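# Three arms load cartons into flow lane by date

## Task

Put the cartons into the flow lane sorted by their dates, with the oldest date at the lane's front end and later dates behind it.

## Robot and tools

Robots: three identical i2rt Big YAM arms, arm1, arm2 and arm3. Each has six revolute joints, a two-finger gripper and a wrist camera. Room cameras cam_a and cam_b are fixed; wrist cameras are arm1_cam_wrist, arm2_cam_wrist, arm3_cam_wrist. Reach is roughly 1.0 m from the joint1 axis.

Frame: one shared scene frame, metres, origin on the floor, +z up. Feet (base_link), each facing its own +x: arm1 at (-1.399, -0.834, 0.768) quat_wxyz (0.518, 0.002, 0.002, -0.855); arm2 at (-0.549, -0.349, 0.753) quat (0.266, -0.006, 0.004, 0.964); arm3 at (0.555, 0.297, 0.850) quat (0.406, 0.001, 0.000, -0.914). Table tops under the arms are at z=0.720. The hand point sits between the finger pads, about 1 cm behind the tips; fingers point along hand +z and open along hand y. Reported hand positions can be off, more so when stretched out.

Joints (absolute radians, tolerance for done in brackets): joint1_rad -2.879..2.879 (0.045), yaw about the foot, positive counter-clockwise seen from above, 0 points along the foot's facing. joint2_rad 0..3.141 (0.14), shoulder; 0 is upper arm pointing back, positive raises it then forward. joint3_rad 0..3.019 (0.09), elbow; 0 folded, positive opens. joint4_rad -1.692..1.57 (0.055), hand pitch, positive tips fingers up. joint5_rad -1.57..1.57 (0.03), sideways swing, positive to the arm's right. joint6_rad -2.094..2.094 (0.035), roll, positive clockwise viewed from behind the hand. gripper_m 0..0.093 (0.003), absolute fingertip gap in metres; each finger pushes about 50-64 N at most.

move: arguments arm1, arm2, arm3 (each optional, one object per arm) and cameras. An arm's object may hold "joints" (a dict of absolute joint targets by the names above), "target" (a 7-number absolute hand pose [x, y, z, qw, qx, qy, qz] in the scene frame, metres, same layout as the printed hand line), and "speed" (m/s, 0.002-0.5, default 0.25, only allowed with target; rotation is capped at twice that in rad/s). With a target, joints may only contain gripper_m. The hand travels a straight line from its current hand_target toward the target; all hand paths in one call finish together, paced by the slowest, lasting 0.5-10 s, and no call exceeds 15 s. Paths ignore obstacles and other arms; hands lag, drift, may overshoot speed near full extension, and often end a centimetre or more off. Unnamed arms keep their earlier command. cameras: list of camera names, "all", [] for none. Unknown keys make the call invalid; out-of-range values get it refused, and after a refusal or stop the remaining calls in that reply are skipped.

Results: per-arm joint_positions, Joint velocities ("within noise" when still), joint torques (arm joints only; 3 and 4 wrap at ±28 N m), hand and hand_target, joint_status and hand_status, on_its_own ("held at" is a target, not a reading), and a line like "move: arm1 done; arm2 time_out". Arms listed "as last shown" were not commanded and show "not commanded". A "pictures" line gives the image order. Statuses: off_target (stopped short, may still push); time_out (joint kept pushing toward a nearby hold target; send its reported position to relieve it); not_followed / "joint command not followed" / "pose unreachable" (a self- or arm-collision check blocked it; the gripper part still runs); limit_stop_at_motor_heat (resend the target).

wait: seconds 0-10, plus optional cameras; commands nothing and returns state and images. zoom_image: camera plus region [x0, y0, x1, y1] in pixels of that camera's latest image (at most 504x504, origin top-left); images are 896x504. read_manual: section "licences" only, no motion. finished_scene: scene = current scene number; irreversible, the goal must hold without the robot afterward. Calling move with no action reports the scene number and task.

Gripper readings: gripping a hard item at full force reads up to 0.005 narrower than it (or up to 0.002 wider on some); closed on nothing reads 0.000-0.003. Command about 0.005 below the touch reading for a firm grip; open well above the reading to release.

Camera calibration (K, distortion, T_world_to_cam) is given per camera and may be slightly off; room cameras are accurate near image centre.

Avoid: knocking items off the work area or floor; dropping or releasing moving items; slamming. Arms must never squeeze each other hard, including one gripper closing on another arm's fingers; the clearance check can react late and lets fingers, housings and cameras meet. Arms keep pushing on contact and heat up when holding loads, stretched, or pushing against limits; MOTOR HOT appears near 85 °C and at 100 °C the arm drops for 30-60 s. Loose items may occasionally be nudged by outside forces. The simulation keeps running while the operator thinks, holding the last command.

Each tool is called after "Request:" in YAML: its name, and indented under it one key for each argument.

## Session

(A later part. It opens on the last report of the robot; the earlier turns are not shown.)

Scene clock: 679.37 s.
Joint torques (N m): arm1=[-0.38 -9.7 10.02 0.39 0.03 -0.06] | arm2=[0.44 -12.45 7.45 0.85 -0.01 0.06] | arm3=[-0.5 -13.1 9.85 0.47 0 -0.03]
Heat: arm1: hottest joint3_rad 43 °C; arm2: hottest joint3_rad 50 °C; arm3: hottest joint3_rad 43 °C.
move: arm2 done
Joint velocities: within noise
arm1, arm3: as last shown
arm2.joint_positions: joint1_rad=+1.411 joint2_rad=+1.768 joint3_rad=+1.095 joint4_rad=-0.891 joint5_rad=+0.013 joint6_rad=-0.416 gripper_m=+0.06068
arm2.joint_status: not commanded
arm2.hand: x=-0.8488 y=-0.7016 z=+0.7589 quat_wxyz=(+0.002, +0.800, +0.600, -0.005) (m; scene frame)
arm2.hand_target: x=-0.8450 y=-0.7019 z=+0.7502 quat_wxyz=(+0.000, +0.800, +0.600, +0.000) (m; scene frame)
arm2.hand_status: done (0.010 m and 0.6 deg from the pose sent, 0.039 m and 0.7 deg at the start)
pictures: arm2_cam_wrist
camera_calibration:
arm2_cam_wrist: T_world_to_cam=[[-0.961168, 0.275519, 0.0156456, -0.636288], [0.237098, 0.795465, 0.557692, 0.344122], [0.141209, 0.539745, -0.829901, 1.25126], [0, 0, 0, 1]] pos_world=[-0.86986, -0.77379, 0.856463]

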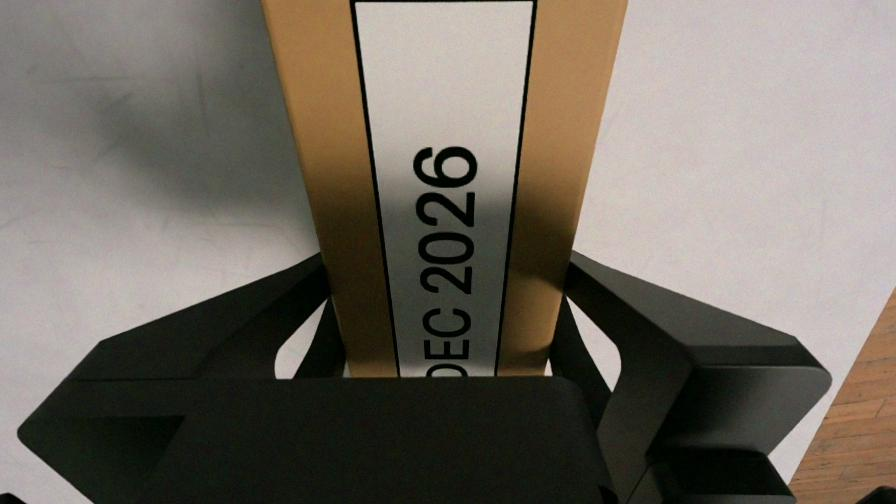

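Request:
move:
  arm2: {"target": [-0.843, -0.7, 0.732, 0, 0.8002, 0.5997, 0], "speed": 0.08}
  cameras: ["cam_a"]

Scene clock: 682.23 s.
Joint torques (N m): arm1=[-0.32 -9.7 10 0.39 0.03 -0.06] | arm2=[0.44 -10.29 6.19 2.25 -0.01 0.06] | arm3=[-0.38 -13.04 9.87 0.44 -0.02 -0.02]
Heat: arm1: hottest joint3_rad 43 °C; arm2: hottest joint3_rad 50 °C; arm3: hottest joint3_rad 43 °C.
move: arm2 off_target
Joint velocities: within noise
arm1: as last shown
arm2.joint_positions: joint1_rad=+1.411 joint2_rad=+1.766 joint3_rad=+1.087 joint4_rad=-0.875 joint5_rad=+0.014 joint6_rad=-0.415 gripper_m=+0.06068
arm2.joint_status: not commanded
arm2.hand: x=-0.8489 y=-0.7017 z=+0.7574 quat_wxyz=(+0.003, +0.800, +0.600, -0.009) (m; scene frame)
arm2.hand_target: x=-0.8424 y=-0.6989 z=+0.7332 quat_wxyz=(+0.000, +0.800, +0.600, +0.000) (m; scene frame)
arm2.hand_status: off_target (0.026 m and 1.1 deg from the pose sent, 0.027 m and 0.5 deg at the start)
arm3.joint_positions: joint1_rad=-0.026 joint2_rad=+1.418 joint3_rad=+0.940 joint4_rad=-1.103 joint5_rad=+0.003 joint6_rad=+0.811 gripper_m=+0.08794
arm3.joint_status: not commanded
arm3.hand: x=+0.2999 y=+0.0315 z=+0.9434 quat_wxyz=(+0.005, -1.000, +0.001, -0.003) (m; scene frame)
arm3.hand_target: x=+0.2974 y=+0.0324 z=+0.9424 quat_wxyz=(+0.004, -1.000, +0.000, -0.005) (m; scene frame)
arm3.hand_status: not commanded
pictures: cam_a

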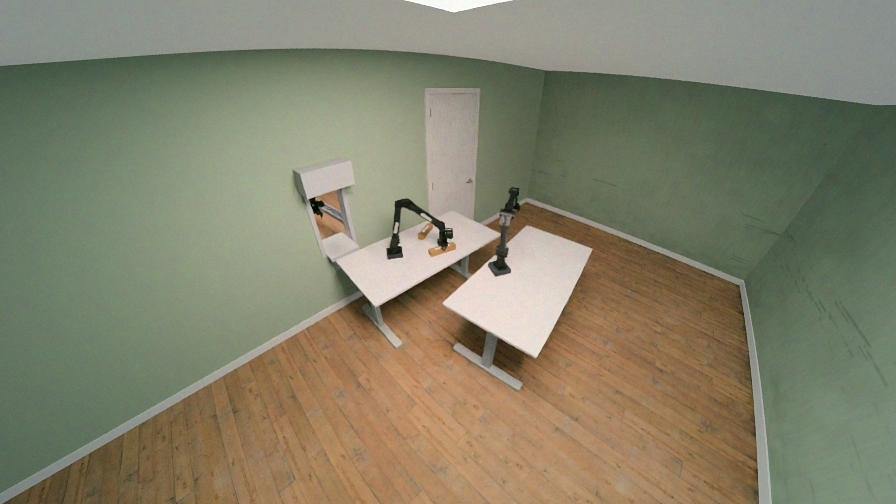

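Request:
move:
  arm2: {"target": [-0.847, -0.7015, 0.757, 0, 0.8002, 0.5997, 0], "speed": 0.1, "joints": {"gripper_m": 0.088}}
  cameras: []

Request:
move:
  arm2: {"target": [-0.845, -0.7, 0.95, 0, 0.8002, 0.5997, 0], "speed": 0.3}
  cameras: ["arm2_cam_wrist"]

Scene clock: 686.33 s.
Joint torques (N m): arm1=[-0.32 -9.64 10 0.39 0.03 -0.06] | arm2=[0.26 -14.15 8.8 -0.06 -0.03 0.02] | arm3=[-0.38 -13.04 9.88 0.44 -0.01 -0.03]
Heat: arm1: hottest joint3_rad 43 °C; arm2: hottest joint3_rad 49 °C; arm3: hottest joint3_rad 43 °C.
move: arm2 done
Joint velocities: within noise
arm1, arm3: as last shown
arm2.joint_positions: joint1_rad=+1.411 joint2_rad=+1.779 joint3_rad=+1.084 joint4_rad=-0.888 joint5_rad=+0.014 joint6_rad=-0.415 gripper_m=+0.08794
arm2.joint_status: all done
arm2.hand: x=-0.8450 y=-0.6972 z=+0.7512 quat_wxyz=(+0.000, +0.800, +0.600, +0.004) (m; scene frame)
arm2.hand_target: x=-0.8471 y=-0.7015 z=+0.7571 quat_wxyz=(+0.000, +0.800, +0.600, +0.000) (m; scene frame)
arm2.hand_status: done (0.008 m and 0.5 deg from the pose sent, 0.002 m and 1.1 deg at the start)
pictures: none
No camera images: "cameras" was empty.

Scene clock: 687.87 s.
Joint torques (N m): arm1=[-0.26 -9.7 9.99 0.36 0.03 -0.06] | arm2=[0.73 -10.4 13.96 -0.1 -0.04 0.09] | arm3=[-0.32 -13.16 9.84 0.44 0.01 -0.02]
Heat: arm1: hottest joint3_rad 43 °C; arm2: hottest joint3_rad 49 °C; arm3: hottest joint3_rad 43 °C.
move: arm2 off_target
Joint velocities: within noise
arm1, arm3: as last shown
arm2.joint_positions: joint1_rad=+1.411 joint2_rad=+1.537 joint3_rad=+1.322 joint4_rad=-1.383 joint5_rad=+0.014 joint6_rad=-0.415 gripper_m=+0.08794
arm2.joint_status: not commanded
arm2.hand: x=-0.8377 y=-0.6845 z=+0.9385 quat_wxyz=(-0.002, +0.800, +0.600, +0.012) (m; scene frame)
arm2.hand_target: x=-0.8444 y=-0.6995 z=+0.9500 quat_wxyz=(+0.000, +0.800, +0.600, +0.000) (m; scene frame)
arm2.hand_status: off_target (0.021 m and 1.4 deg from the pose sent, 0.199 m and 0.5 deg at the start)
pictures: arm2_cam_wrist
camera_calibration:
arm2_cam_wrist: T_world_to_cam=[[-0.961405, 0.275129, 0.00207742, -0.620964], [0.22464, 0.780573, 0.583303, 0.183122], [0.158862, 0.561258, -0.812252, 1.40252], [0, 0, 0, 1]] pos_world=[-0.860942, -0.759268, 1.03367]

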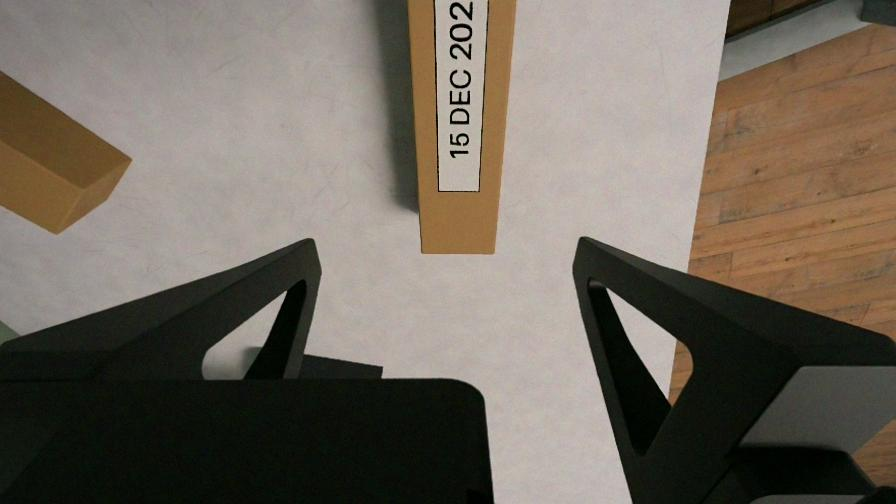

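Request:
move:
  arm2: {"joints": {"joint1_rad": 2.25, "joint2_rad": 1.56, "joint3_rad": 1.45, "joint4_rad": -1.463, "joint5_rad": 0, "joint6_rad": -0.45}}
  cameras: ["arm2_cam_wrist"]

Scene clock: 691.90 s.
Joint torques (N m): arm1=[-0.26 -9.76 10 0.38 0.03 -0.06] | arm2=[0.21 -11.34 13.74 -0.12 -0.05 -0.11] | arm3=[-0.32 -13.22 9.83 0.46 0 -0.02]
Heat: arm1: hottest joint3_rad 43 °C; arm2: hottest joint3_rad 50 °C; arm3: hottest joint3_rad 43 °C.
move: arm2 done
Joint velocities: within noise
arm1.joint_positions: joint1_rad=+0.913 joint2_rad=+1.199 joint3_rad=+1.393 joint4_rad=-1.390 joint5_rad=+0.001 joint6_rad=+0.009 gripper_m=+0.08995
arm1.joint_status: not commanded
arm1.hand: x=-1.2274 y=-1.2107 z=+1.1188 quat_wxyz=(-0.157, -0.534, -0.825, +0.097) (m; scene frame)
arm1.hand_target: x=-1.2326 y=-1.2118 z=+1.1208 quat_wxyz=(-0.154, -0.536, -0.824, +0.098) (m; scene frame)
arm1.hand_status: not commanded
arm2.joint_positions: joint1_rad=+2.246 joint2_rad=+1.548 joint3_rad=+1.402 joint4_rad=-1.455 joint5_rad=+0.000 joint6_rad=-0.441 gripper_m=+0.08794
arm2.joint_status: all done
arm2.hand: x=-0.4898 y=-0.7941 z=+0.9680 quat_wxyz=(-0.002, +0.477, +0.879, +0.009) (m; scene frame)
arm2.hand_target: x=-0.4865 y=-0.8068 z=+0.9812 quat_wxyz=(+0.006, +0.471, +0.882, -0.002) (m; scene frame)
arm2.hand_status: not commanded
arm3: as last shown
pictures: arm2_cam_wrist
camera_calibration:
arm2_cam_wrist: T_world_to_cam=[[-0.835641, -0.549273, -0.00194637, -0.845588], [-0.450129, 0.682768, 0.57551, -0.22738], [-0.314783, 0.481795, -0.817793, 1.14289], [0, 0, 0, 1]] pos_world=[-0.449195, -0.859852, 1.06386]

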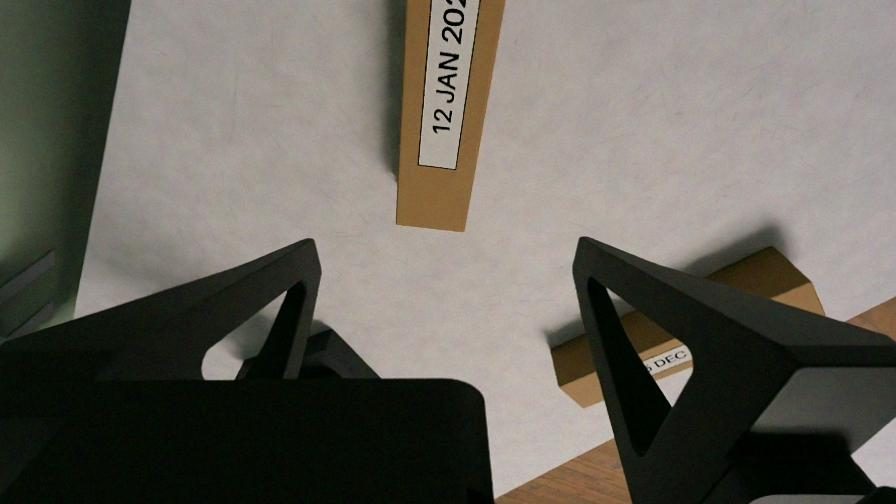

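Request:
move:
  arm2: {"joints": {"joint4_rad": -1.15}}
  cameras: ["arm2_cam_wrist"]

Scene clock: 699.13 s.
Joint torques (N m): arm1=[-0.32 -9.7 9.99 0.4 0.03 -0.06] | arm2=[0.21 -11.99 14.3 1.32 -0.04 -0.1] | arm3=[-0.44 -13.16 9.88 0.36 0 -0.03]
Heat: arm1: hottest joint3_rad 43 °C; arm2: hottest joint3_rad 49 °C; arm3: hottest joint3_rad 43 °C.
move: arm2 done
Joint velocities: within noise
arm1, arm3: as last shown
arm2.joint_positions: joint1_rad=+2.246 joint2_rad=+1.548 joint3_rad=+1.402 joint4_rad=-1.162 joint5_rad=+0.000 joint6_rad=-0.441 gripper_m=+0.08794
arm2.joint_status: all done
arm2.hand: x=-0.4803 y=-0.8646 z=+0.9772 quat_wxyz=(+0.085, +0.473, +0.870, -0.108) (m; scene frame)
arm2.hand_target: x=-0.4761 y=-0.8816 z=+0.9939 quat_wxyz=(+0.098, +0.465, +0.870, -0.128) (m; scene frame)
arm2.hand_status: not commanded
pictures: arm2_cam_wrist
camera_calibration:
arm2_cam_wrist: T_world_to_cam=[[-0.839241, -0.529835, 0.122266, -0.98261], [-0.466734, 0.817278, 0.337959, 0.160284], [-0.278988, 0.226564, -0.933185, 1.09674], [0, 0, 0, 1]] pos_world=[-0.44386, -0.900099, 1.08943]

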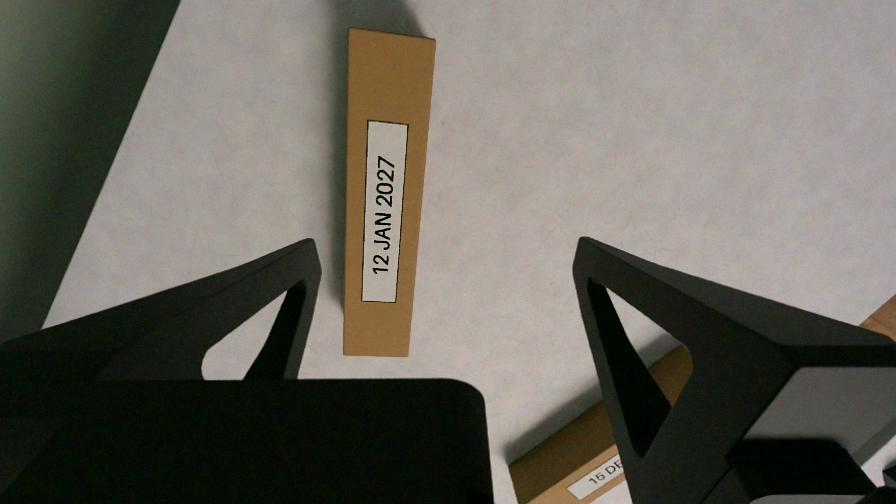

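Request:
move:
  arm2: {"joints": {"joint1_rad": 1.411, "joint2_rad": 1.537, "joint3_rad": 1.322, "joint4_rad": -1.383, "joint5_rad": 0, "joint6_rad": -0.415}}
  cameras: []

Request:
move:
  arm2: {"target": [-0.845, -0.702, 0.748, 0, 0.8002, 0.5997, 0], "speed": 0.2}
  cameras: ["arm2_cam_wrist"]

Scene clock: 713.93 s.
Joint torques (N m): arm1=[-0.26 -9.7 10.02 0.38 0.03 -0.06] | arm2=[-0.26 -12.34 8.84 -0.08 -0.11 0.07] | arm3=[-0.44 -13.1 9.85 0.49 0.01 -0.02]
Heat: arm1: hottest joint3_rad 43 °C; arm2: hottest joint3_rad 50 °C; arm3: hottest joint3_rad 43 °C.
move: arm2 done
Joint velocities: within noise
arm1, arm3: as last shown
arm2.joint_positions: joint1_rad=+1.415 joint2_rad=+1.537 joint3_rad=+1.335 joint4_rad=-1.375 joint5_rad=+0.001 joint6_rad=-0.424 gripper_m=+0.08795
arm2.joint_status: all done
arm2.hand: x=-0.8389 y=-0.6920 z=+0.9434 quat_wxyz=(+0.007, +0.796, +0.605, +0.003) (m; scene frame)
arm2.hand_target: x=-0.8361 y=-0.6860 z=+0.9383 quat_wxyz=(+0.004, +0.800, +0.600, +0.014) (m; scene frame)
arm2.hand_status: not commanded
pictures: none
No camera images: "cameras" was empty.

Scene clock: 715.70 s.
Joint torques (N m): arm1=[-0.26 -9.7 9.99 0.39 0.03 -0.06] | arm2=[0.21 -12.57 7.35 1.06 0.02 0.09] | arm3=[-0.21 -13.16 9.81 0.38 0.01 -0.01]
Heat: arm1: hottest joint3_rad 43 °C; arm2: hottest joint3_rad 50 °C; arm3: hottest joint3_rad 43 °C.
move: arm2 done
Joint velocities: within noise
arm1, arm3: as last shown
arm2.joint_positions: joint1_rad=+1.415 joint2_rad=+1.773 joint3_rad=+1.093 joint4_rad=-0.884 joint5_rad=+0.013 joint6_rad=-0.419 gripper_m=+0.08795
arm2.joint_status: not commanded
arm2.hand: x=-0.8472 y=-0.7030 z=+0.7560 quat_wxyz=(+0.002, +0.798, +0.603, -0.004) (m; scene frame)
arm2.hand_target: x=-0.8449 y=-0.7018 z=+0.7481 quat_wxyz=(+0.000, +0.800, +0.600, +0.000) (m; scene frame)
arm2.hand_status: done (0.008 m and 0.7 deg from the pose sent, 0.196 m and 1.1 deg at the start)
pictures: arm2_cam_wrist
camera_calibration:
arm2_cam_wrist: T_world_to_cam=[[-0.963158, 0.268503, 0.015262, -0.640749], [0.231118, 0.797367, 0.557486, 0.342923], [0.137517, 0.540474, -0.830046, 1.24687], [0, 0, 0, 1]] pos_world=[-0.867864, -0.775293, 0.853563]

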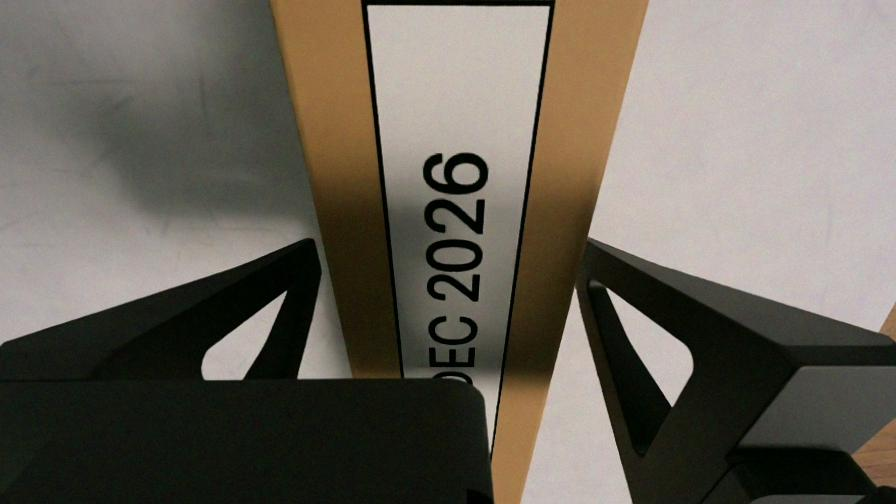

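Request:
move:
  arm2: {"joints": {"gripper_m": 0.054}}
  cameras: []

Request:
move:
  arm2: {"target": [-0.84, -0.695, 0.93, 0, 0.8002, 0.5997, 0], "speed": 0.25}
  cameras: []

Request:
move:
  arm2: {"joints": {"joint1_rad": -1.784, "joint2_rad": 1.433, "joint3_rad": 1.202, "joint4_rad": -1.34, "joint5_rad": 0, "joint6_rad": 0.82}}
  cameras: ["arm2_cam_wrist", "cam_a"]

Scene clock: 738.90 s.
Joint torques (N m): arm1=[-0.32 -9.7 10 0.36 0.03 -0.06] | arm2=[0.15 -12.57 7.45 0.7 -0.08 0.09] | arm3=[-0.26 -13.04 9.87 0.46 0.01 -0.02]
Heat: arm1: hottest joint3_rad 44 °C; arm2: hottest joint3_rad 48 °C; arm3: hottest joint3_rad 43 °C.
move: arm2 off_target
Joint velocities: within noise
arm1, arm3: as last shown
arm2.joint_positions: joint1_rad=+1.415 joint2_rad=+1.773 joint3_rad=+1.093 joint4_rad=-0.882 joint5_rad=+0.015 joint6_rad=-0.418 gripper_m=+0.06066
arm2.joint_status: gripper_m off_target (ended at +0.06068, target +0.05400)
arm2.hand: x=-0.8477 y=-0.7031 z=+0.7560 quat_wxyz=(+0.001, +0.798, +0.603, -0.005) (m; scene frame)
arm2.hand_target: x=-0.8449 y=-0.7018 z=+0.7481 quat_wxyz=(+0.000, +0.800, +0.600, +0.000) (m; scene frame)
arm2.hand_status: not commanded
pictures: none
No camera images: "cameras" was empty.

Scene clock: 740.47 s.
Joint torques (N m): arm1=[-0.32 -9.7 10 0.38 0.03 -0.06] | arm2=[0.5 -11.11 14.61 -0.13 -0.1 0.09] | arm3=[-0.62 -12.98 9.83 0.4 0.02 -0.01]
Heat: arm1: hottest joint3_rad 44 °C; arm2: hottest joint3_rad 48 °C; arm3: hottest joint3_rad 43 °C.
move: arm2 off_target
Joint velocities: within noise
arm1: as last shown
arm2.joint_positions: joint1_rad=+1.415 joint2_rad=+1.542 joint3_rad=+1.246 joint4_rad=-1.328 joint5_rad=+0.015 joint6_rad=-0.414 gripper_m=+0.06066
arm2.joint_status: not commanded
arm2.hand: x=-0.8285 y=-0.6765 z=+0.9082 quat_wxyz=(-0.006, +0.799, +0.601, +0.025) (m; scene frame)
arm2.hand_target: x=-0.8391 y=-0.6940 z=+0.9302 quat_wxyz=(+0.000, +0.800, +0.600, +0.000) (m; scene frame)
arm2.hand_status: off_target (0.031 m and 2.9 deg from the pose sent, 0.174 m and 0.8 deg at the start)
arm3.joint_positions: joint1_rad=-0.026 joint2_rad=+1.418 joint3_rad=+0.940 joint4_rad=-1.103 joint5_rad=+0.003 joint6_rad=+0.811 gripper_m=+0.08794
arm3.joint_status: not commanded
arm3.hand: x=+0.2999 y=+0.0315 z=+0.9434 quat_wxyz=(+0.005, -1.000, +0.001, -0.003) (m; scene frame)
arm3.hand_target: x=+0.2974 y=+0.0324 z=+0.9424 quat_wxyz=(+0.004, -1.000, +0.000, -0.005) (m; scene frame)
arm3.hand_status: not commanded
pictures: none
No camera images: "cameras" was empty.

Scene clock: 743.07 s.
Joint torques (N m): arm1=[-0.32 -9.7 10.02 0.39 0.03 -0.06] | arm2=[-0.38 -12.16 9.33 -0.14 -0.01 0.08] | arm3=[-0.56 -12.92 9.85 0.42 0.01 -0.03]
Heat: arm1: hottest joint3_rad 44 °C; arm2: hottest joint3_rad 48 °C; arm3: hottest joint3_rad 43 °C.
move: arm2 done
Joint velocities: within noise
arm1, arm3: as last shown
arm2.joint_positions: joint1_rad=-1.781 joint2_rad=+1.450 joint3_rad=+1.207 joint4_rad=-1.331 joint5_rad=+0.002 joint6_rad=+0.811 gripper_m=+0.06070
arm2.joint_status: all done
arm2.hand: x=-0.2679 y=-0.0450 z=+0.9288 quat_wxyz=(-0.004, +0.005, -1.000, +0.008) (m; scene frame)
arm2.hand_target: x=-0.2706 y=-0.0490 z=+0.9337 quat_wxyz=(-0.005, -0.001, -1.000, +0.006) (m; scene frame)
arm2.hand_status: not commanded
pictures: arm2_cam_wrist, cam_a
camera_calibration:
arm2_cam_wrist: T_world_to_cam=[[0.0150753, -0.999474, 0.0287201, -0.0694808], [-0.829292, 0.00354901, 0.558805, -0.733038], [-0.558613, -0.0322415, -0.828802, 0.741613], [0, 0, 0, 1]] pos_world=[-0.192581, -0.042932, 1.02627]

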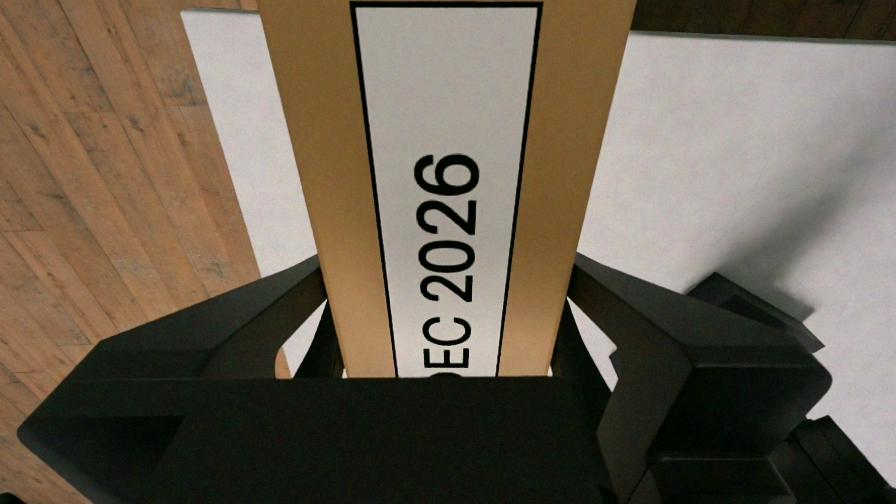

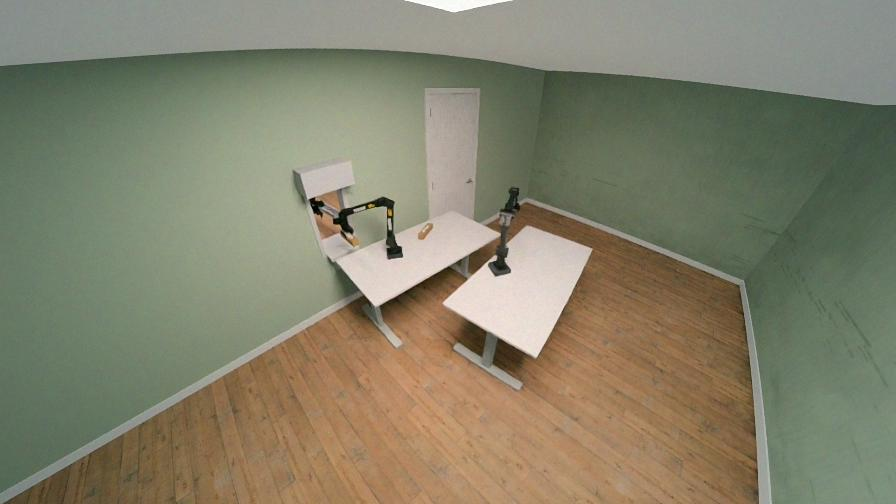

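Request:
move:
  arm2: {"target": [0.036, 0.014, 0.83, 0.022, -0.002, 1, 0.016], "speed": 0.25}
  cameras: ["arm2_cam_wrist"]

Scene clock: 750.80 s.
Joint torques (N m): arm1=[-0.26 -9.76 9.98 0.38 0.03 -0.06] | arm2=[-0.56 -20.48 15.38 -0.05 -0.08 -0.12] | arm3=[-0.56 -13.16 9.85 0.42 0 -0.03]
Heat: arm1: hottest joint3_rad 44 °C; arm2: hottest joint3_rad 49 °C; arm3: hottest joint3_rad 43 °C.
move: arm2 off_target
Joint velocities: within noise
arm1, arm3: as last shown
arm2.joint_positions: joint1_rad=-2.047 joint2_rad=+2.187 joint3_rad=+1.926 joint4_rad=-1.308 joint5_rad=-0.017 joint6_rad=+0.558 gripper_m=+0.06070
arm2.joint_status: not commanded
arm2.hand: x=+0.0153 y=+0.0041 z=+0.8100 quat_wxyz=(-0.001, -0.002, -1.000, -0.002) (m; scene frame)
arm2.hand_target: x=+0.0346 y=+0.0131 z=+0.8305 quat_wxyz=(-0.023, +0.002, -1.000, -0.016) (m; scene frame)
arm2.hand_status: off_target (0.030 m and 3.0 deg from the pose sent, 0.325 m and 3.4 deg at the start)
pictures: arm2_cam_wrist
camera_calibration:
arm2_cam_wrist: T_world_to_cam=[[0.00157245, -0.999951, 0.00976894, -0.0058142], [-0.825833, 0.00421033, 0.563899, -0.436184], [-0.563913, -0.00895421, -0.825786, 0.800502], [0, 0, 0, 1]] pos_world=[0.0912073, 0.00319042, 0.907064]

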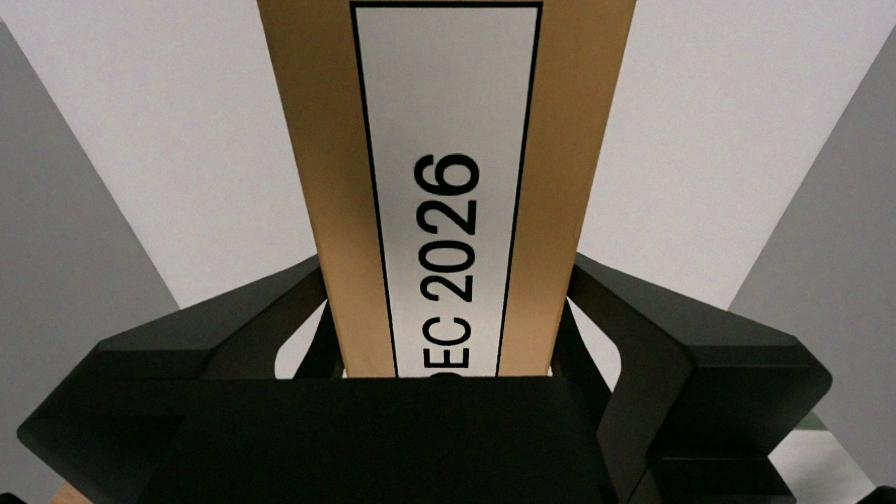

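Request:
move:
  arm2: {"target": [0.036, 0.014, 0.775, 0.022, -0.002, 1, 0.016], "speed": 0.07}
  cameras: ["arm2_cam_wrist"]

Scene clock: 754.17 s.
Joint torques (N m): arm1=[-0.26 -9.64 10 0.38 0.03 -0.05] | arm2=[-0.44 -21.19 10.36 1.17 -0.02 -0.1] | arm3=[-0.5 -12.98 9.88 0.49 -0.02 -0.02]
Heat: arm1: hottest joint3_rad 44 °C; arm2: hottest joint3_rad 51 °C; arm3: hottest joint3_rad 43 °C.
move: arm2 done
Joint velocities: within noise
arm1.joint_positions: joint1_rad=+0.913 joint2_rad=+1.199 joint3_rad=+1.393 joint4_rad=-1.390 joint5_rad=+0.001 joint6_rad=+0.009 gripper_m=+0.08995
arm1.joint_status: not commanded
arm1.hand: x=-1.2274 y=-1.2107 z=+1.1188 quat_wxyz=(-0.157, -0.534, -0.825, +0.097) (m; scene frame)
arm1.hand_target: x=-1.2326 y=-1.2118 z=+1.1208 quat_wxyz=(-0.154, -0.536, -0.824, +0.098) (m; scene frame)
arm1.hand_status: not commanded
arm2.joint_positions: joint1_rad=-2.047 joint2_rad=+2.232 joint3_rad=+1.926 joint4_rad=-1.225 joint5_rad=-0.018 joint6_rad=+0.556 gripper_m=+0.06070
arm2.joint_status: not commanded
arm2.hand: x=+0.0293 y=+0.0126 z=+0.7811 quat_wxyz=(-0.017, -0.001, -1.000, -0.012) (m; scene frame)
arm2.hand_target: x=+0.0359 y=+0.0139 z=+0.7752 quat_wxyz=(-0.022, +0.002, -1.000, -0.016) (m; scene frame)
arm2.hand_status: done (0.009 m and 0.8 deg from the pose sent, 0.042 m and 3.0 deg at the start)
arm3: as last shown
pictures: arm2_cam_wrist
camera_calibration:
arm2_cam_wrist: T_world_to_cam=[[0.00368679, -0.99993, -0.0112652, 0.0193484], [-0.843096, -0.00916609, 0.537685, -0.387199], [-0.537751, 0.0075153, -0.84307, 0.797121], [0, 0, 0, 1]] pos_world=[0.102135, 0.00980736, 0.880438]

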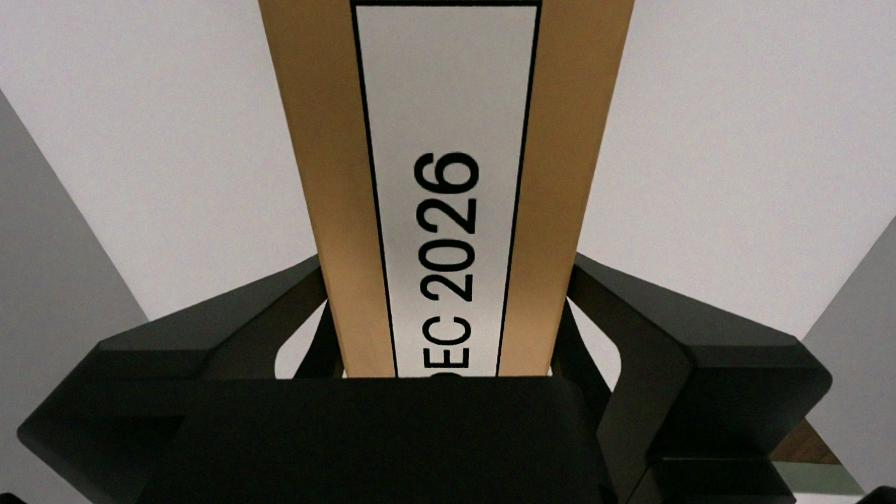

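Request:
move:
  arm2: {"target": [0.036, 0.014, 0.765, 0, 0, 1, 0], "speed": 0.07}
  cameras: ["arm2_cam_wrist"]

Scene clock: 757.90 s.
Joint torques (N m): arm1=[-0.21 -9.7 10 0.38 0.03 -0.06] | arm2=[-0.38 -18.37 13.11 -0.4 0.05 -0.05] | arm3=[-0.62 -13.1 9.83 0.43 0.01 -0.01]
Heat: arm1: hottest joint3_rad 44 °C; arm2: hottest joint3_rad 51 °C; arm3: hottest joint3_rad 43 °C.
move: arm2 off_target
Joint velocities: within noise
arm1, arm3: as last shown
arm2.joint_positions: joint1_rad=-2.047 joint2_rad=+2.246 joint3_rad=+1.947 joint4_rad=-1.257 joint5_rad=-0.015 joint6_rad=+0.556 gripper_m=+0.06070
arm2.joint_status: not commanded
arm2.hand: x=+0.0280 y=+0.0113 z=+0.7797 quat_wxyz=(-0.007, -0.001, -1.000, -0.005) (m; scene frame)
arm2.hand_target: x=+0.0354 y=+0.0136 z=+0.7652 quat_wxyz=(-0.001, +0.000, -1.000, +0.000) (m; scene frame)
arm2.hand_status: off_target (0.017 m and 0.9 deg from the pose sent, 0.017 m and 2.3 deg at the start)
pictures: arm2_cam_wrist
camera_calibration:
arm2_cam_wrist: T_world_to_cam=[[0.0031493, -0.999987, 0.00398424, 0.00607418], [-0.832386, -0.000413398, 0.554196, -0.400749], [-0.554187, -0.00506175, -0.832377, 0.787487], [0, 0, 0, 1]] pos_world=[0.102818, 0.0098945, 0.877555]

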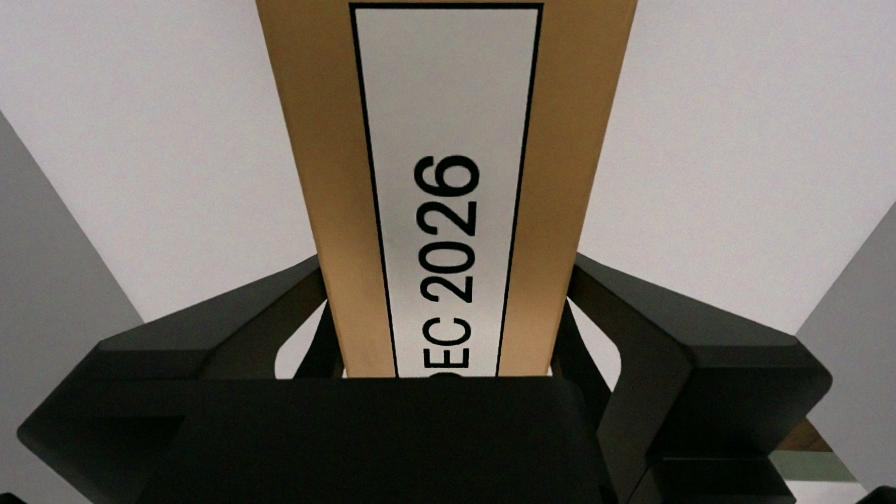

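Request:
move:
  arm2: {"target": [0.034, 0.013, 0.775, 0, 0, 1, 0], "speed": 0.1, "joints": {"gripper_m": 0.088}}
  cameras: []

Request:
move:
  arm2: {"target": [0.0, 0.0, 0.9, 0, 0, 1, 0], "speed": 0.25}
  cameras: ["arm2_cam_wrist"]

Scene clock: 762.60 s.
Joint torques (N m): arm1=[-0.32 -9.7 10 0.39 0.03 -0.05] | arm2=[-0.44 -20.42 13.19 -0.14 0.06 -0.05] | arm3=[-0.5 -12.92 9.85 0.42 0.02 -0.02]
Heat: arm1: hottest joint3_rad 44 °C; arm2: hottest joint3_rad 51 °C; arm3: hottest joint3_rad 43 °C.
move: arm2 off_target
Joint velocities: within noise
arm1, arm3: as last shown
arm2.joint_positions: joint1_rad=-2.047 joint2_rad=+2.260 joint3_rad=+1.947 joint4_rad=-1.277 joint5_rad=-0.015 joint6_rad=+0.556 gripper_m=+0.08794
arm2.joint_status: all done
arm2.hand: x=+0.0227 y=+0.0078 z=+0.7707 quat_wxyz=(+0.008, -0.001, -1.000, +0.004) (m; scene frame)
arm2.hand_target: x=+0.0336 y=+0.0127 z=+0.7751 quat_wxyz=(+0.000, +0.000, -1.000, +0.000) (m; scene frame)
arm2.hand_status: off_target (0.013 m and 1.0 deg from the pose sent, 0.008 m and 0.9 deg at the start)
pictures: none
No camera images: "cameras" was empty.

Scene clock: 763.90 s.
Joint torques (N m): arm1=[-0.32 -9.7 10 0.38 0.04 -0.06] | arm2=[0.15 -17.85 13.22 -0.1 0.05 0.02] | arm3=[-0.38 -13.27 9.87 0.43 0.01 -0.02]
Heat: arm1: hottest joint3_rad 44 °C; arm2: hottest joint3_rad 51 °C; arm3: hottest joint3_rad 43 °C.
move: arm2 off_target
Joint velocities: within noise
arm1, arm3: as last shown
arm2.joint_positions: joint1_rad=-2.047 joint2_rad=+2.070 joint3_rad=+1.963 joint4_rad=-1.476 joint5_rad=-0.015 joint6_rad=+0.556 gripper_m=+0.08794
arm2.joint_status: not commanded
arm2.hand: x=-0.0077 y=-0.0088 z=+0.8980 quat_wxyz=(+0.005, -0.001, -1.000, +0.003) (m; scene frame)
arm2.hand_target: x=-0.0004 y=-0.0002 z=+0.8999 quat_wxyz=(+0.000, +0.000, -1.000, +0.000) (m; scene frame)
arm2.hand_status: off_target (0.012 m and 0.6 deg from the pose sent, 0.132 m and 1.0 deg at the start)
pictures: arm2_cam_wrist
camera_calibration:
arm2_cam_wrist: T_world_to_cam=[[0.00301169, -0.99983, 0.0181883, -0.0271071], [-0.819377, 0.00795918, 0.573199, -0.512926], [-0.573246, -0.0166294, -0.819214, 0.854077], [0, 0, 0, 1]] pos_world=[0.0693985, -0.00881724, 0.994174]

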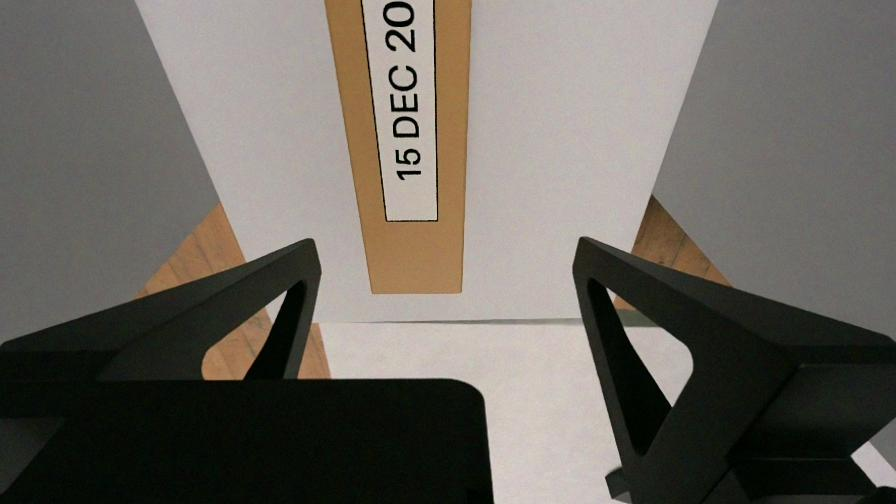

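Request:
move:
  arm2: {"target": [-0.27, -0.05, 0.95, 0, 0, 1, 0], "speed": 0.3}
  arm3: {"target": [0.03, 0.012, 0.9, 0, 1, 0, 0], "speed": 0.3}
  cameras: ["arm3_cam_wrist"]

Scene clock: 774.70 s.
Joint torques (N m): arm1=[-0.32 -9.64 10 0.38 0.03 -0.06] | arm2=[0.38 -10.11 8.8 0.39 0.11 0.09] | arm3=[-0.26 -22.12 14.17 0.05 -0.01 -0.02]
Heat: arm1: hottest joint3_rad 44 °C; arm2: hottest joint3_rad 51 °C; arm3: hottest joint3_rad 43 °C.
move: arm2 done; arm3 off_target
Joint velocities: within noise
arm1: as last shown
arm2.joint_positions: joint1_rad=-1.802 joint2_rad=+1.418 joint3_rad=+1.248 joint4_rad=-1.383 joint5_rad=-0.017 joint6_rad=+0.797 gripper_m=+0.08794
arm2.joint_status: not commanded
arm2.hand: x=-0.2652 y=-0.0493 z=+0.9569 quat_wxyz=(-0.005, +0.002, -1.000, -0.006) (m; scene frame)
arm2.hand_target: x=-0.2700 y=-0.0500 z=+0.9500 quat_wxyz=(+0.000, +0.000, -1.000, +0.000) (m; scene frame)
arm2.hand_status: done (0.008 m and 0.9 deg from the pose sent, 0.271 m and 0.6 deg at the start)
arm3.joint_positions: joint1_rad=-0.335 joint2_rad=+1.979 joint3_rad=+1.565 joint4_rad=-1.162 joint5_rad=+0.003 joint6_rad=+0.508 gripper_m=+0.08794
arm3.joint_status: not commanded
arm3.hand: x=+0.0427 y=+0.0183 z=+0.9005 quat_wxyz=(+0.003, -1.000, +0.003, -0.002) (m; scene frame)
arm3.hand_target: x=+0.0304 y=+0.0123 z=+0.9001 quat_wxyz=(+0.000, -1.000, +0.000, +0.001) (m; scene frame)
arm3.hand_status: off_target (0.014 m and 0.6 deg from the pose sent, 0.274 m and 0.7 deg at the start)
pictures: arm3_cam_wrist
camera_calibration:
arm3_cam_wrist: T_world_to_cam=[[0.0225917, 0.999739, 0.00326159, -0.0213192], [0.800134, -0.0200369, 0.599486, -0.571784], [0.599396, -0.0109337, -0.800378, 0.818477], [0, 0, 0, 1]] pos_world=[-0.0326057, 0.0188058, 0.997938]

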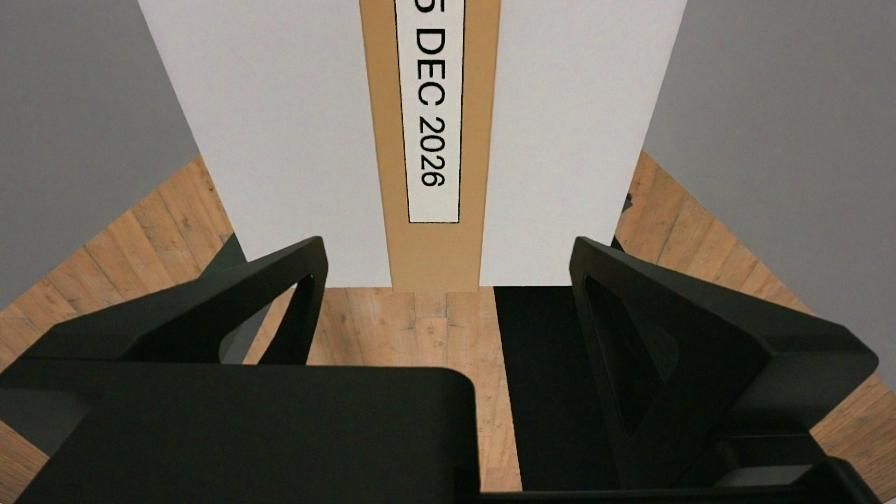

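Request:
move:
  arm3: {"target": [-0.0145, 0.0097, 0.788, 0, 1, -0.0087, 0], "speed": 0.15}
  cameras: ["arm3_cam_wrist"]

Scene clock: 784.80 s.
Joint torques (N m): arm1=[-0.26 -9.64 10.02 0.39 0.04 -0.06] | arm2=[0.44 -10.05 8.81 0.39 0.11 0.09] | arm3=[-0.85 -24.94 12.98 0.59 0 -0.02]
Heat: arm1: hottest joint3_rad 44 °C; arm2: hottest joint3_rad 51 °C; arm3: hottest joint3_rad 43 °C.
move: arm3 off_target
Joint velocities: within noise
arm1, arm2: as last shown
arm2.joint_positions: joint1_rad=-1.802 joint2_rad=+1.418 joint3_rad=+1.248 joint4_rad=-1.383 joint5_rad=-0.017 joint6_rad=+0.798 gripper_m=+0.08794
arm3.joint_positions: joint1_rad=-0.358 joint2_rad=+2.215 joint3_rad=+1.652 joint4_rad=-1.028 joint5_rad=+0.003 joint6_rad=+0.495 gripper_m=+0.08794
arm3.joint_status: not commanded
arm3.hand: x=+0.0025 y=+0.0121 z=+0.7917 quat_wxyz=(+0.006, -1.000, +0.008, -0.009) (m; scene frame)
arm3.hand_target: x=-0.0139 y=+0.0102 z=+0.7883 quat_wxyz=(+0.000, -1.000, +0.009, +0.000) (m; scene frame)
arm3.hand_status: off_target (0.018 m and 1.3 deg from the pose sent, 0.126 m and 0.8 deg at the start)
pictures: arm3_cam_wrist
camera_calibration:
arm3_cam_wrist: T_world_to_cam=[[0.0316545, 0.999445, 0.0104094, -0.0194851], [0.791899, -0.0314327, 0.609843, -0.482579], [0.609831, -0.0110611, -0.792454, 0.749017], [0, 0, 0, 1]] pos_world=[-0.0740036, 0.0125905, 0.888062]

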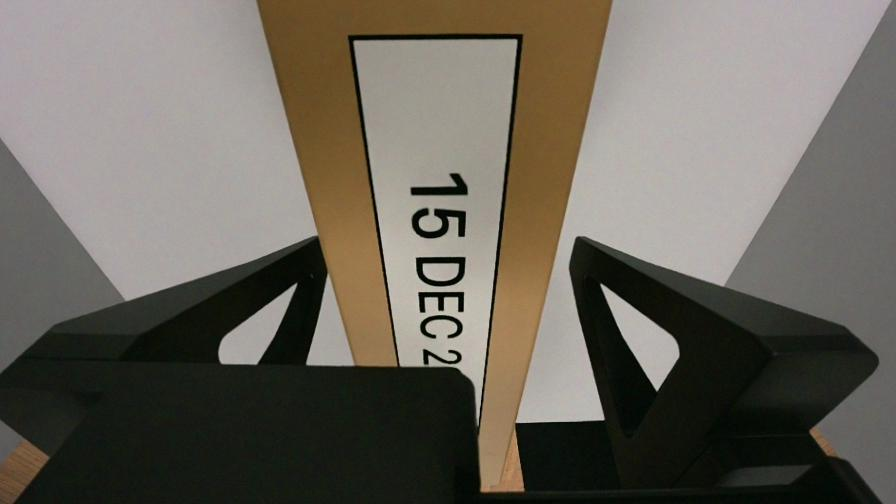

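Request:
move:
  arm3: {"joints": {"gripper_m": 0.053}}
  cameras: []

Request:
move:
  arm3: {"target": [0.0, 0.0115, 0.86, 0, 1, -0.004, 0], "speed": 0.2}
  cameras: []

Request:
move:
  arm3: {"target": [0.3, 0.03, 0.95, 0, 1, 0, 0], "speed": 0.3}
  cameras: []

Request:
move:
  arm3: {"target": [0.7, -0.325, 0.86, 0, 0.9993, 0, -0.0366], "speed": 0.3}
  cameras: ["arm3_cam_wrist", "cam_b"]

Scene clock: 791.43 s.
Joint torques (N m): arm1=[-0.26 -9.76 10.02 0.36 0.03 -0.06] | arm2=[0.5 -10.17 8.81 0.39 0.11 0.09] | arm3=[-0.73 -24.76 13 0.61 0.08 -0.02]
Heat: arm1: hottest joint3_rad 44 °C; arm2: hottest joint3_rad 51 °C; arm3: hottest joint3_rad 44 °C.
move: arm3 off_target
Joint velocities: within noise
arm1, arm2: as last shown
arm3.joint_positions: joint1_rad=-0.358 joint2_rad=+2.215 joint3_rad=+1.652 joint4_rad=-1.027 joint5_rad=+0.001 joint6_rad=+0.494 gripper_m=+0.05838
arm3.joint_status: gripper_m off_target (ended at +0.05841, target +0.05300)
arm3.hand: x=+0.0025 y=+0.0117 z=+0.7917 quat_wxyz=(+0.005, -1.000, +0.008, -0.009) (m; scene frame)
arm3.hand_target: x=-0.0139 y=+0.0102 z=+0.7883 quat_wxyz=(+0.000, -1.000, +0.009, +0.000) (m; scene frame)
arm3.hand_status: not commanded
pictures: none
No camera images: "cameras" was empty.

Scene clock: 792.77 s.
Joint torques (N m): arm1=[-0.32 -9.76 10 0.39 0.03 -0.06] | arm2=[0.44 -10.05 8.81 0.4 0.11 0.09] | arm3=[0.09 -28.22 12.27 -0.02 0.06 -0.02]
Heat: arm1: hottest joint3_rad 44 °C; arm2: hottest joint3_rad 51 °C; arm3: hottest joint3_rad 44 °C.
move: arm3 off_target
Joint velocities: within noise
arm1, arm2: as last shown
arm3.joint_positions: joint1_rad=-0.358 joint2_rad=+2.135 joint3_rad=+1.652 joint4_rad=-1.123 joint5_rad=+0.001 joint6_rad=+0.493 gripper_m=+0.05838
arm3.joint_status: not commanded
arm3.hand: x=+0.0117 y=+0.0165 z=+0.8398 quat_wxyz=(+0.009, -1.000, +0.007, -0.016) (m; scene frame)
arm3.hand_target: x=+0.0005 y=+0.0118 z=+0.8600 quat_wxyz=(+0.000, -1.000, +0.004, +0.000) (m; scene frame)
arm3.hand_status: off_target (0.024 m and 2.2 deg from the pose sent, 0.068 m and 1.3 deg at the start)
pictures: none
No camera images: "cameras" was empty.

Scene clock: 794.83 s.
Joint torques (N m): arm1=[-0.32 -9.76 10 0.38 0.03 -0.06] | arm2=[0.44 -10.05 8.8 0.39 0.11 0.09] | arm3=[1.08 -14.92 10.07 -0.02 0.19 0.15]
Heat: arm1: hottest joint3_rad 44 °C; arm2: hottest joint3_rad 51 °C; arm3: hottest joint3_rad 44 °C.
move: arm3 done
Joint velocities: within noise
arm1.joint_positions: joint1_rad=+0.913 joint2_rad=+1.199 joint3_rad=+1.393 joint4_rad=-1.390 joint5_rad=+0.001 joint6_rad=+0.009 gripper_m=+0.08995
arm1.joint_status: not commanded
arm1.hand: x=-1.2274 y=-1.2107 z=+1.1188 quat_wxyz=(-0.157, -0.534, -0.825, +0.097) (m; scene frame)
arm1.hand_target: x=-1.2326 y=-1.2118 z=+1.1208 quat_wxyz=(-0.154, -0.536, -0.824, +0.098) (m; scene frame)
arm1.hand_status: not commanded
arm2: as last shown
arm3.joint_positions: joint1_rad=-0.034 joint2_rad=+1.421 joint3_rad=+0.942 joint4_rad=-1.101 joint5_rad=-0.002 joint6_rad=+0.803 gripper_m=+0.05838
arm3.joint_status: not commanded
arm3.hand: x=+0.2978 y=+0.0322 z=+0.9427 quat_wxyz=(+0.003, -1.000, +0.000, -0.005) (m; scene frame)
arm3.hand_target: x=+0.3000 y=+0.0301 z=+0.9498 quat_wxyz=(+0.000, -1.000, +0.000, +0.000) (m; scene frame)
arm3.hand_status: done (0.008 m and 0.7 deg from the pose sent, 0.309 m and 2.3 deg at the start)
pictures: none
No camera images: "cameras" was empty.

Scene clock: 797.73 s.
Joint torques (N m): arm1=[-0.32 -9.7 10 0.38 0.03 -0.06] | arm2=[0.38 -10.05 8.8 0.39 0.11 0.09] | arm3=[-0.32 -25.82 14.75 -0.13 0.27 0.15]
Heat: arm1: hottest joint3_rad 44 °C; arm2: hottest joint3_rad 51 °C; arm3: hottest joint3_rad 44 °C.
move: arm3 off_target
Joint velocities: within noise
arm1, arm2: as last shown
arm3.joint_positions: joint1_rad=+0.987 joint2_rad=+2.155 joint3_rad=+1.708 joint4_rad=-1.176 joint5_rad=+0.070 joint6_rad=+1.813 gripper_m=+0.05838
arm3.joint_status: not commanded
arm3.hand: x=+0.6975 y=-0.3051 z=+0.8492 quat_wxyz=(+0.016, -0.999, -0.006, +0.039) (m; scene frame)
arm3.hand_target: x=+0.6997 y=-0.3241 z=+0.8605 quat_wxyz=(-0.001, -0.999, +0.000, +0.036) (m; scene frame)
arm3.hand_status: off_target (0.023 m and 2.0 deg from the pose sent, 0.544 m and 4.8 deg at the start)
pictures: arm3_cam_wrist, cam_b
camera_calibration:
arm3_cam_wrist: T_world_to_cam=[[0.00424111, 0.999558, 0.0294206, 0.277938], [0.847374, -0.0192143, 0.530648, -1.04569], [0.530979, 0.0226798, -0.847081, 0.478955], [0, 0, 0, 1]] pos_world=[0.630597, -0.30877, 0.95243]

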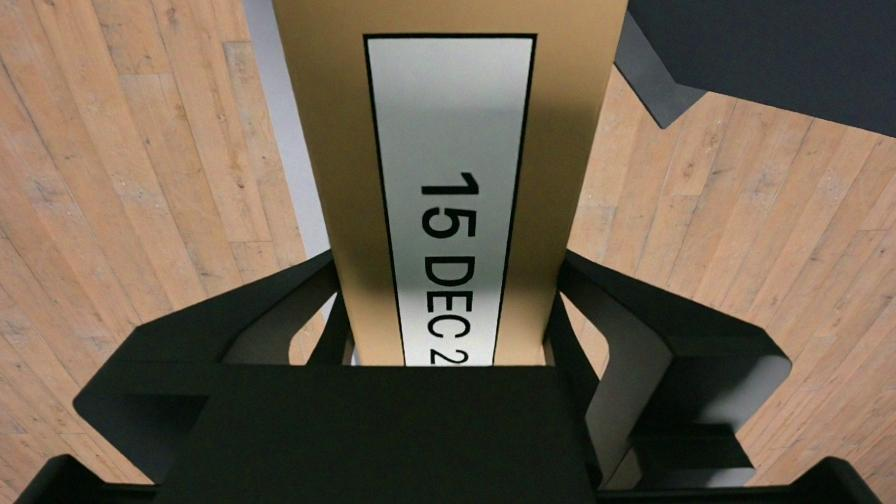

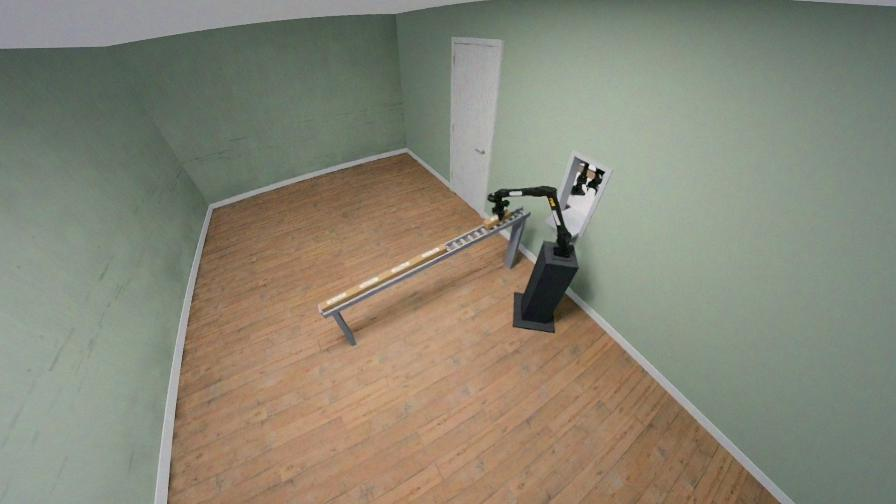

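Request:
move:
  arm3: {"target": [0.7, -0.343, 0.8, 0, 0.9993, 0, -0.0366], "speed": 0.15}
  cameras: ["arm3_cam_wrist"]

Scene clock: 803.60 s.
Joint torques (N m): arm1=[-0.26 -9.7 10.02 0.39 0.03 -0.05] | arm2=[0.38 -10.05 8.8 0.4 0.11 0.09] | arm3=[-0.67 -26.87 13.98 0.31 0.26 0.08]
Heat: arm1: hottest joint3_rad 44 °C; arm2: hottest joint3_rad 51 °C; arm3: hottest joint3_rad 45 °C.
move: arm3 off_target
Joint velocities: within noise
arm1, arm2: as last shown
arm3.joint_positions: joint1_rad=+0.987 joint2_rad=+2.270 joint3_rad=+1.752 joint4_rad=-1.112 joint5_rad=+0.070 joint6_rad=+1.813 gripper_m=+0.05838
arm3.joint_status: not commanded
arm3.hand: x=+0.7015 y=-0.3204 z=+0.7929 quat_wxyz=(+0.020, -0.999, -0.006, +0.040) (m; scene frame)
arm3.hand_target: x=+0.6996 y=-0.3420 z=+0.8005 quat_wxyz=(+0.000, -0.999, +0.000, +0.037) (m; scene frame)
arm3.hand_status: off_target (0.024 m and 2.4 deg from the pose sent, 0.062 m and 2.0 deg at the start)
pictures: arm3_cam_wrist
camera_calibration:
arm3_cam_wrist: T_world_to_cam=[[0.00433176, 0.999318, 0.0366837, 0.288926], [0.848599, -0.0230802, 0.528532, -1.01982], [0.529018, 0.0288403, -0.84812, 0.433574], [0, 0, 0, 1]] pos_world=[0.634798, -0.324771, 0.896132]

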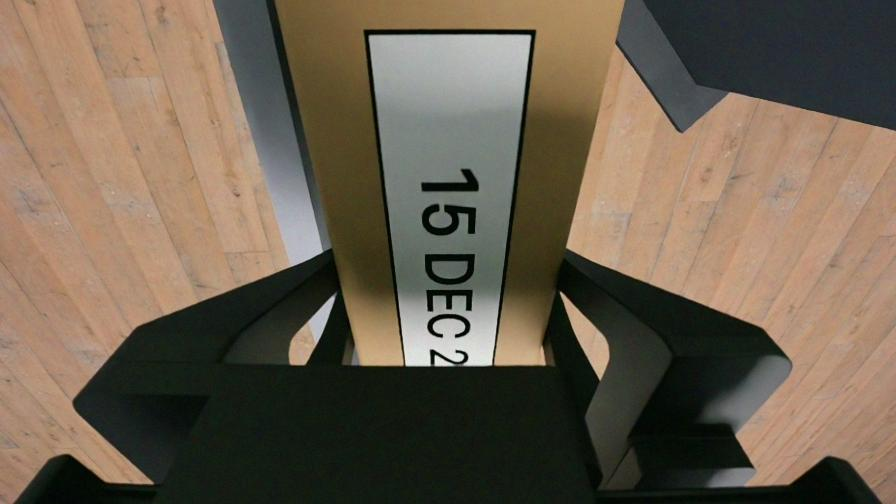

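Request:
move:
  arm3: {"target": [0.7, -0.354, 0.785, 0, 0.9993, 0, -0.0366], "speed": 0.12}
  cameras: ["arm3_cam_wrist"]

Scene clock: 808.80 s.
Joint torques (N m): arm1=[-0.21 -9.7 10 0.39 0.03 -0.06] | arm2=[0.44 -10.11 8.8 0.39 0.11 0.09] | arm3=[-0.79 -27.22 14.04 0.27 0.29 0.04]
Heat: arm1: hottest joint3_rad 44 °C; arm2: hottest joint3_rad 51 °C; arm3: hottest joint3_rad 46 °C.
move: arm3 off_target
Joint velocities: within noise
arm1, arm2: as last shown
arm3.joint_positions: joint1_rad=+0.984 joint2_rad=+2.314 joint3_rad=+1.796 joint4_rad=-1.110 joint5_rad=+0.071 joint6_rad=+1.813 gripper_m=+0.05838
arm3.joint_status: not commanded
arm3.hand: x=+0.7023 y=-0.3315 z=+0.7794 quat_wxyz=(+0.019, -0.999, -0.005, +0.040) (m; scene frame)
arm3.hand_target: x=+0.6996 y=-0.3530 z=+0.7856 quat_wxyz=(+0.000, -0.999, +0.000, +0.037) (m; scene frame)
arm3.hand_status: off_target (0.023 m and 2.3 deg from the pose sent, 0.035 m and 2.4 deg at the start)
pictures: arm3_cam_wrist
camera_calibration:
arm3_cam_wrist: T_world_to_cam=[[0.00699622, 0.99937, 0.0347967, 0.3001], [0.848472, -0.0243478, 0.528681, -1.01414], [0.529195, 0.0258253, -0.848107, 0.420958], [0, 0, 0, 1]] pos_world=[0.635599, -0.335474, 0.882731]

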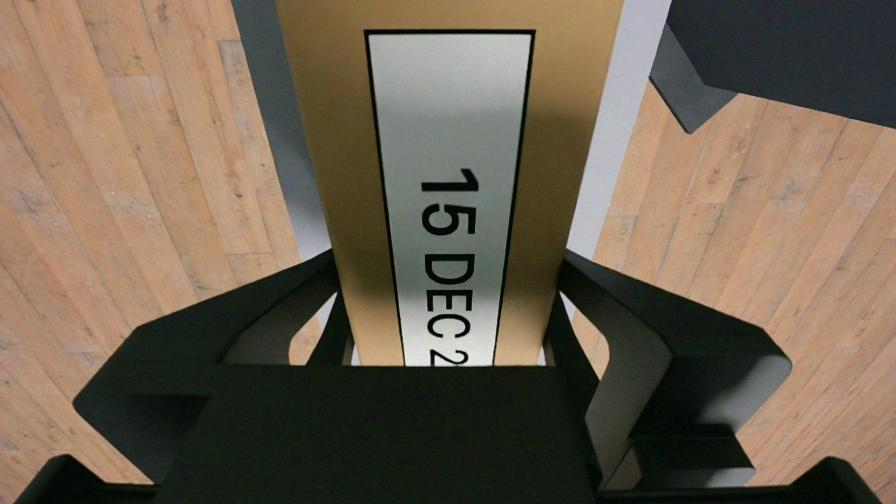

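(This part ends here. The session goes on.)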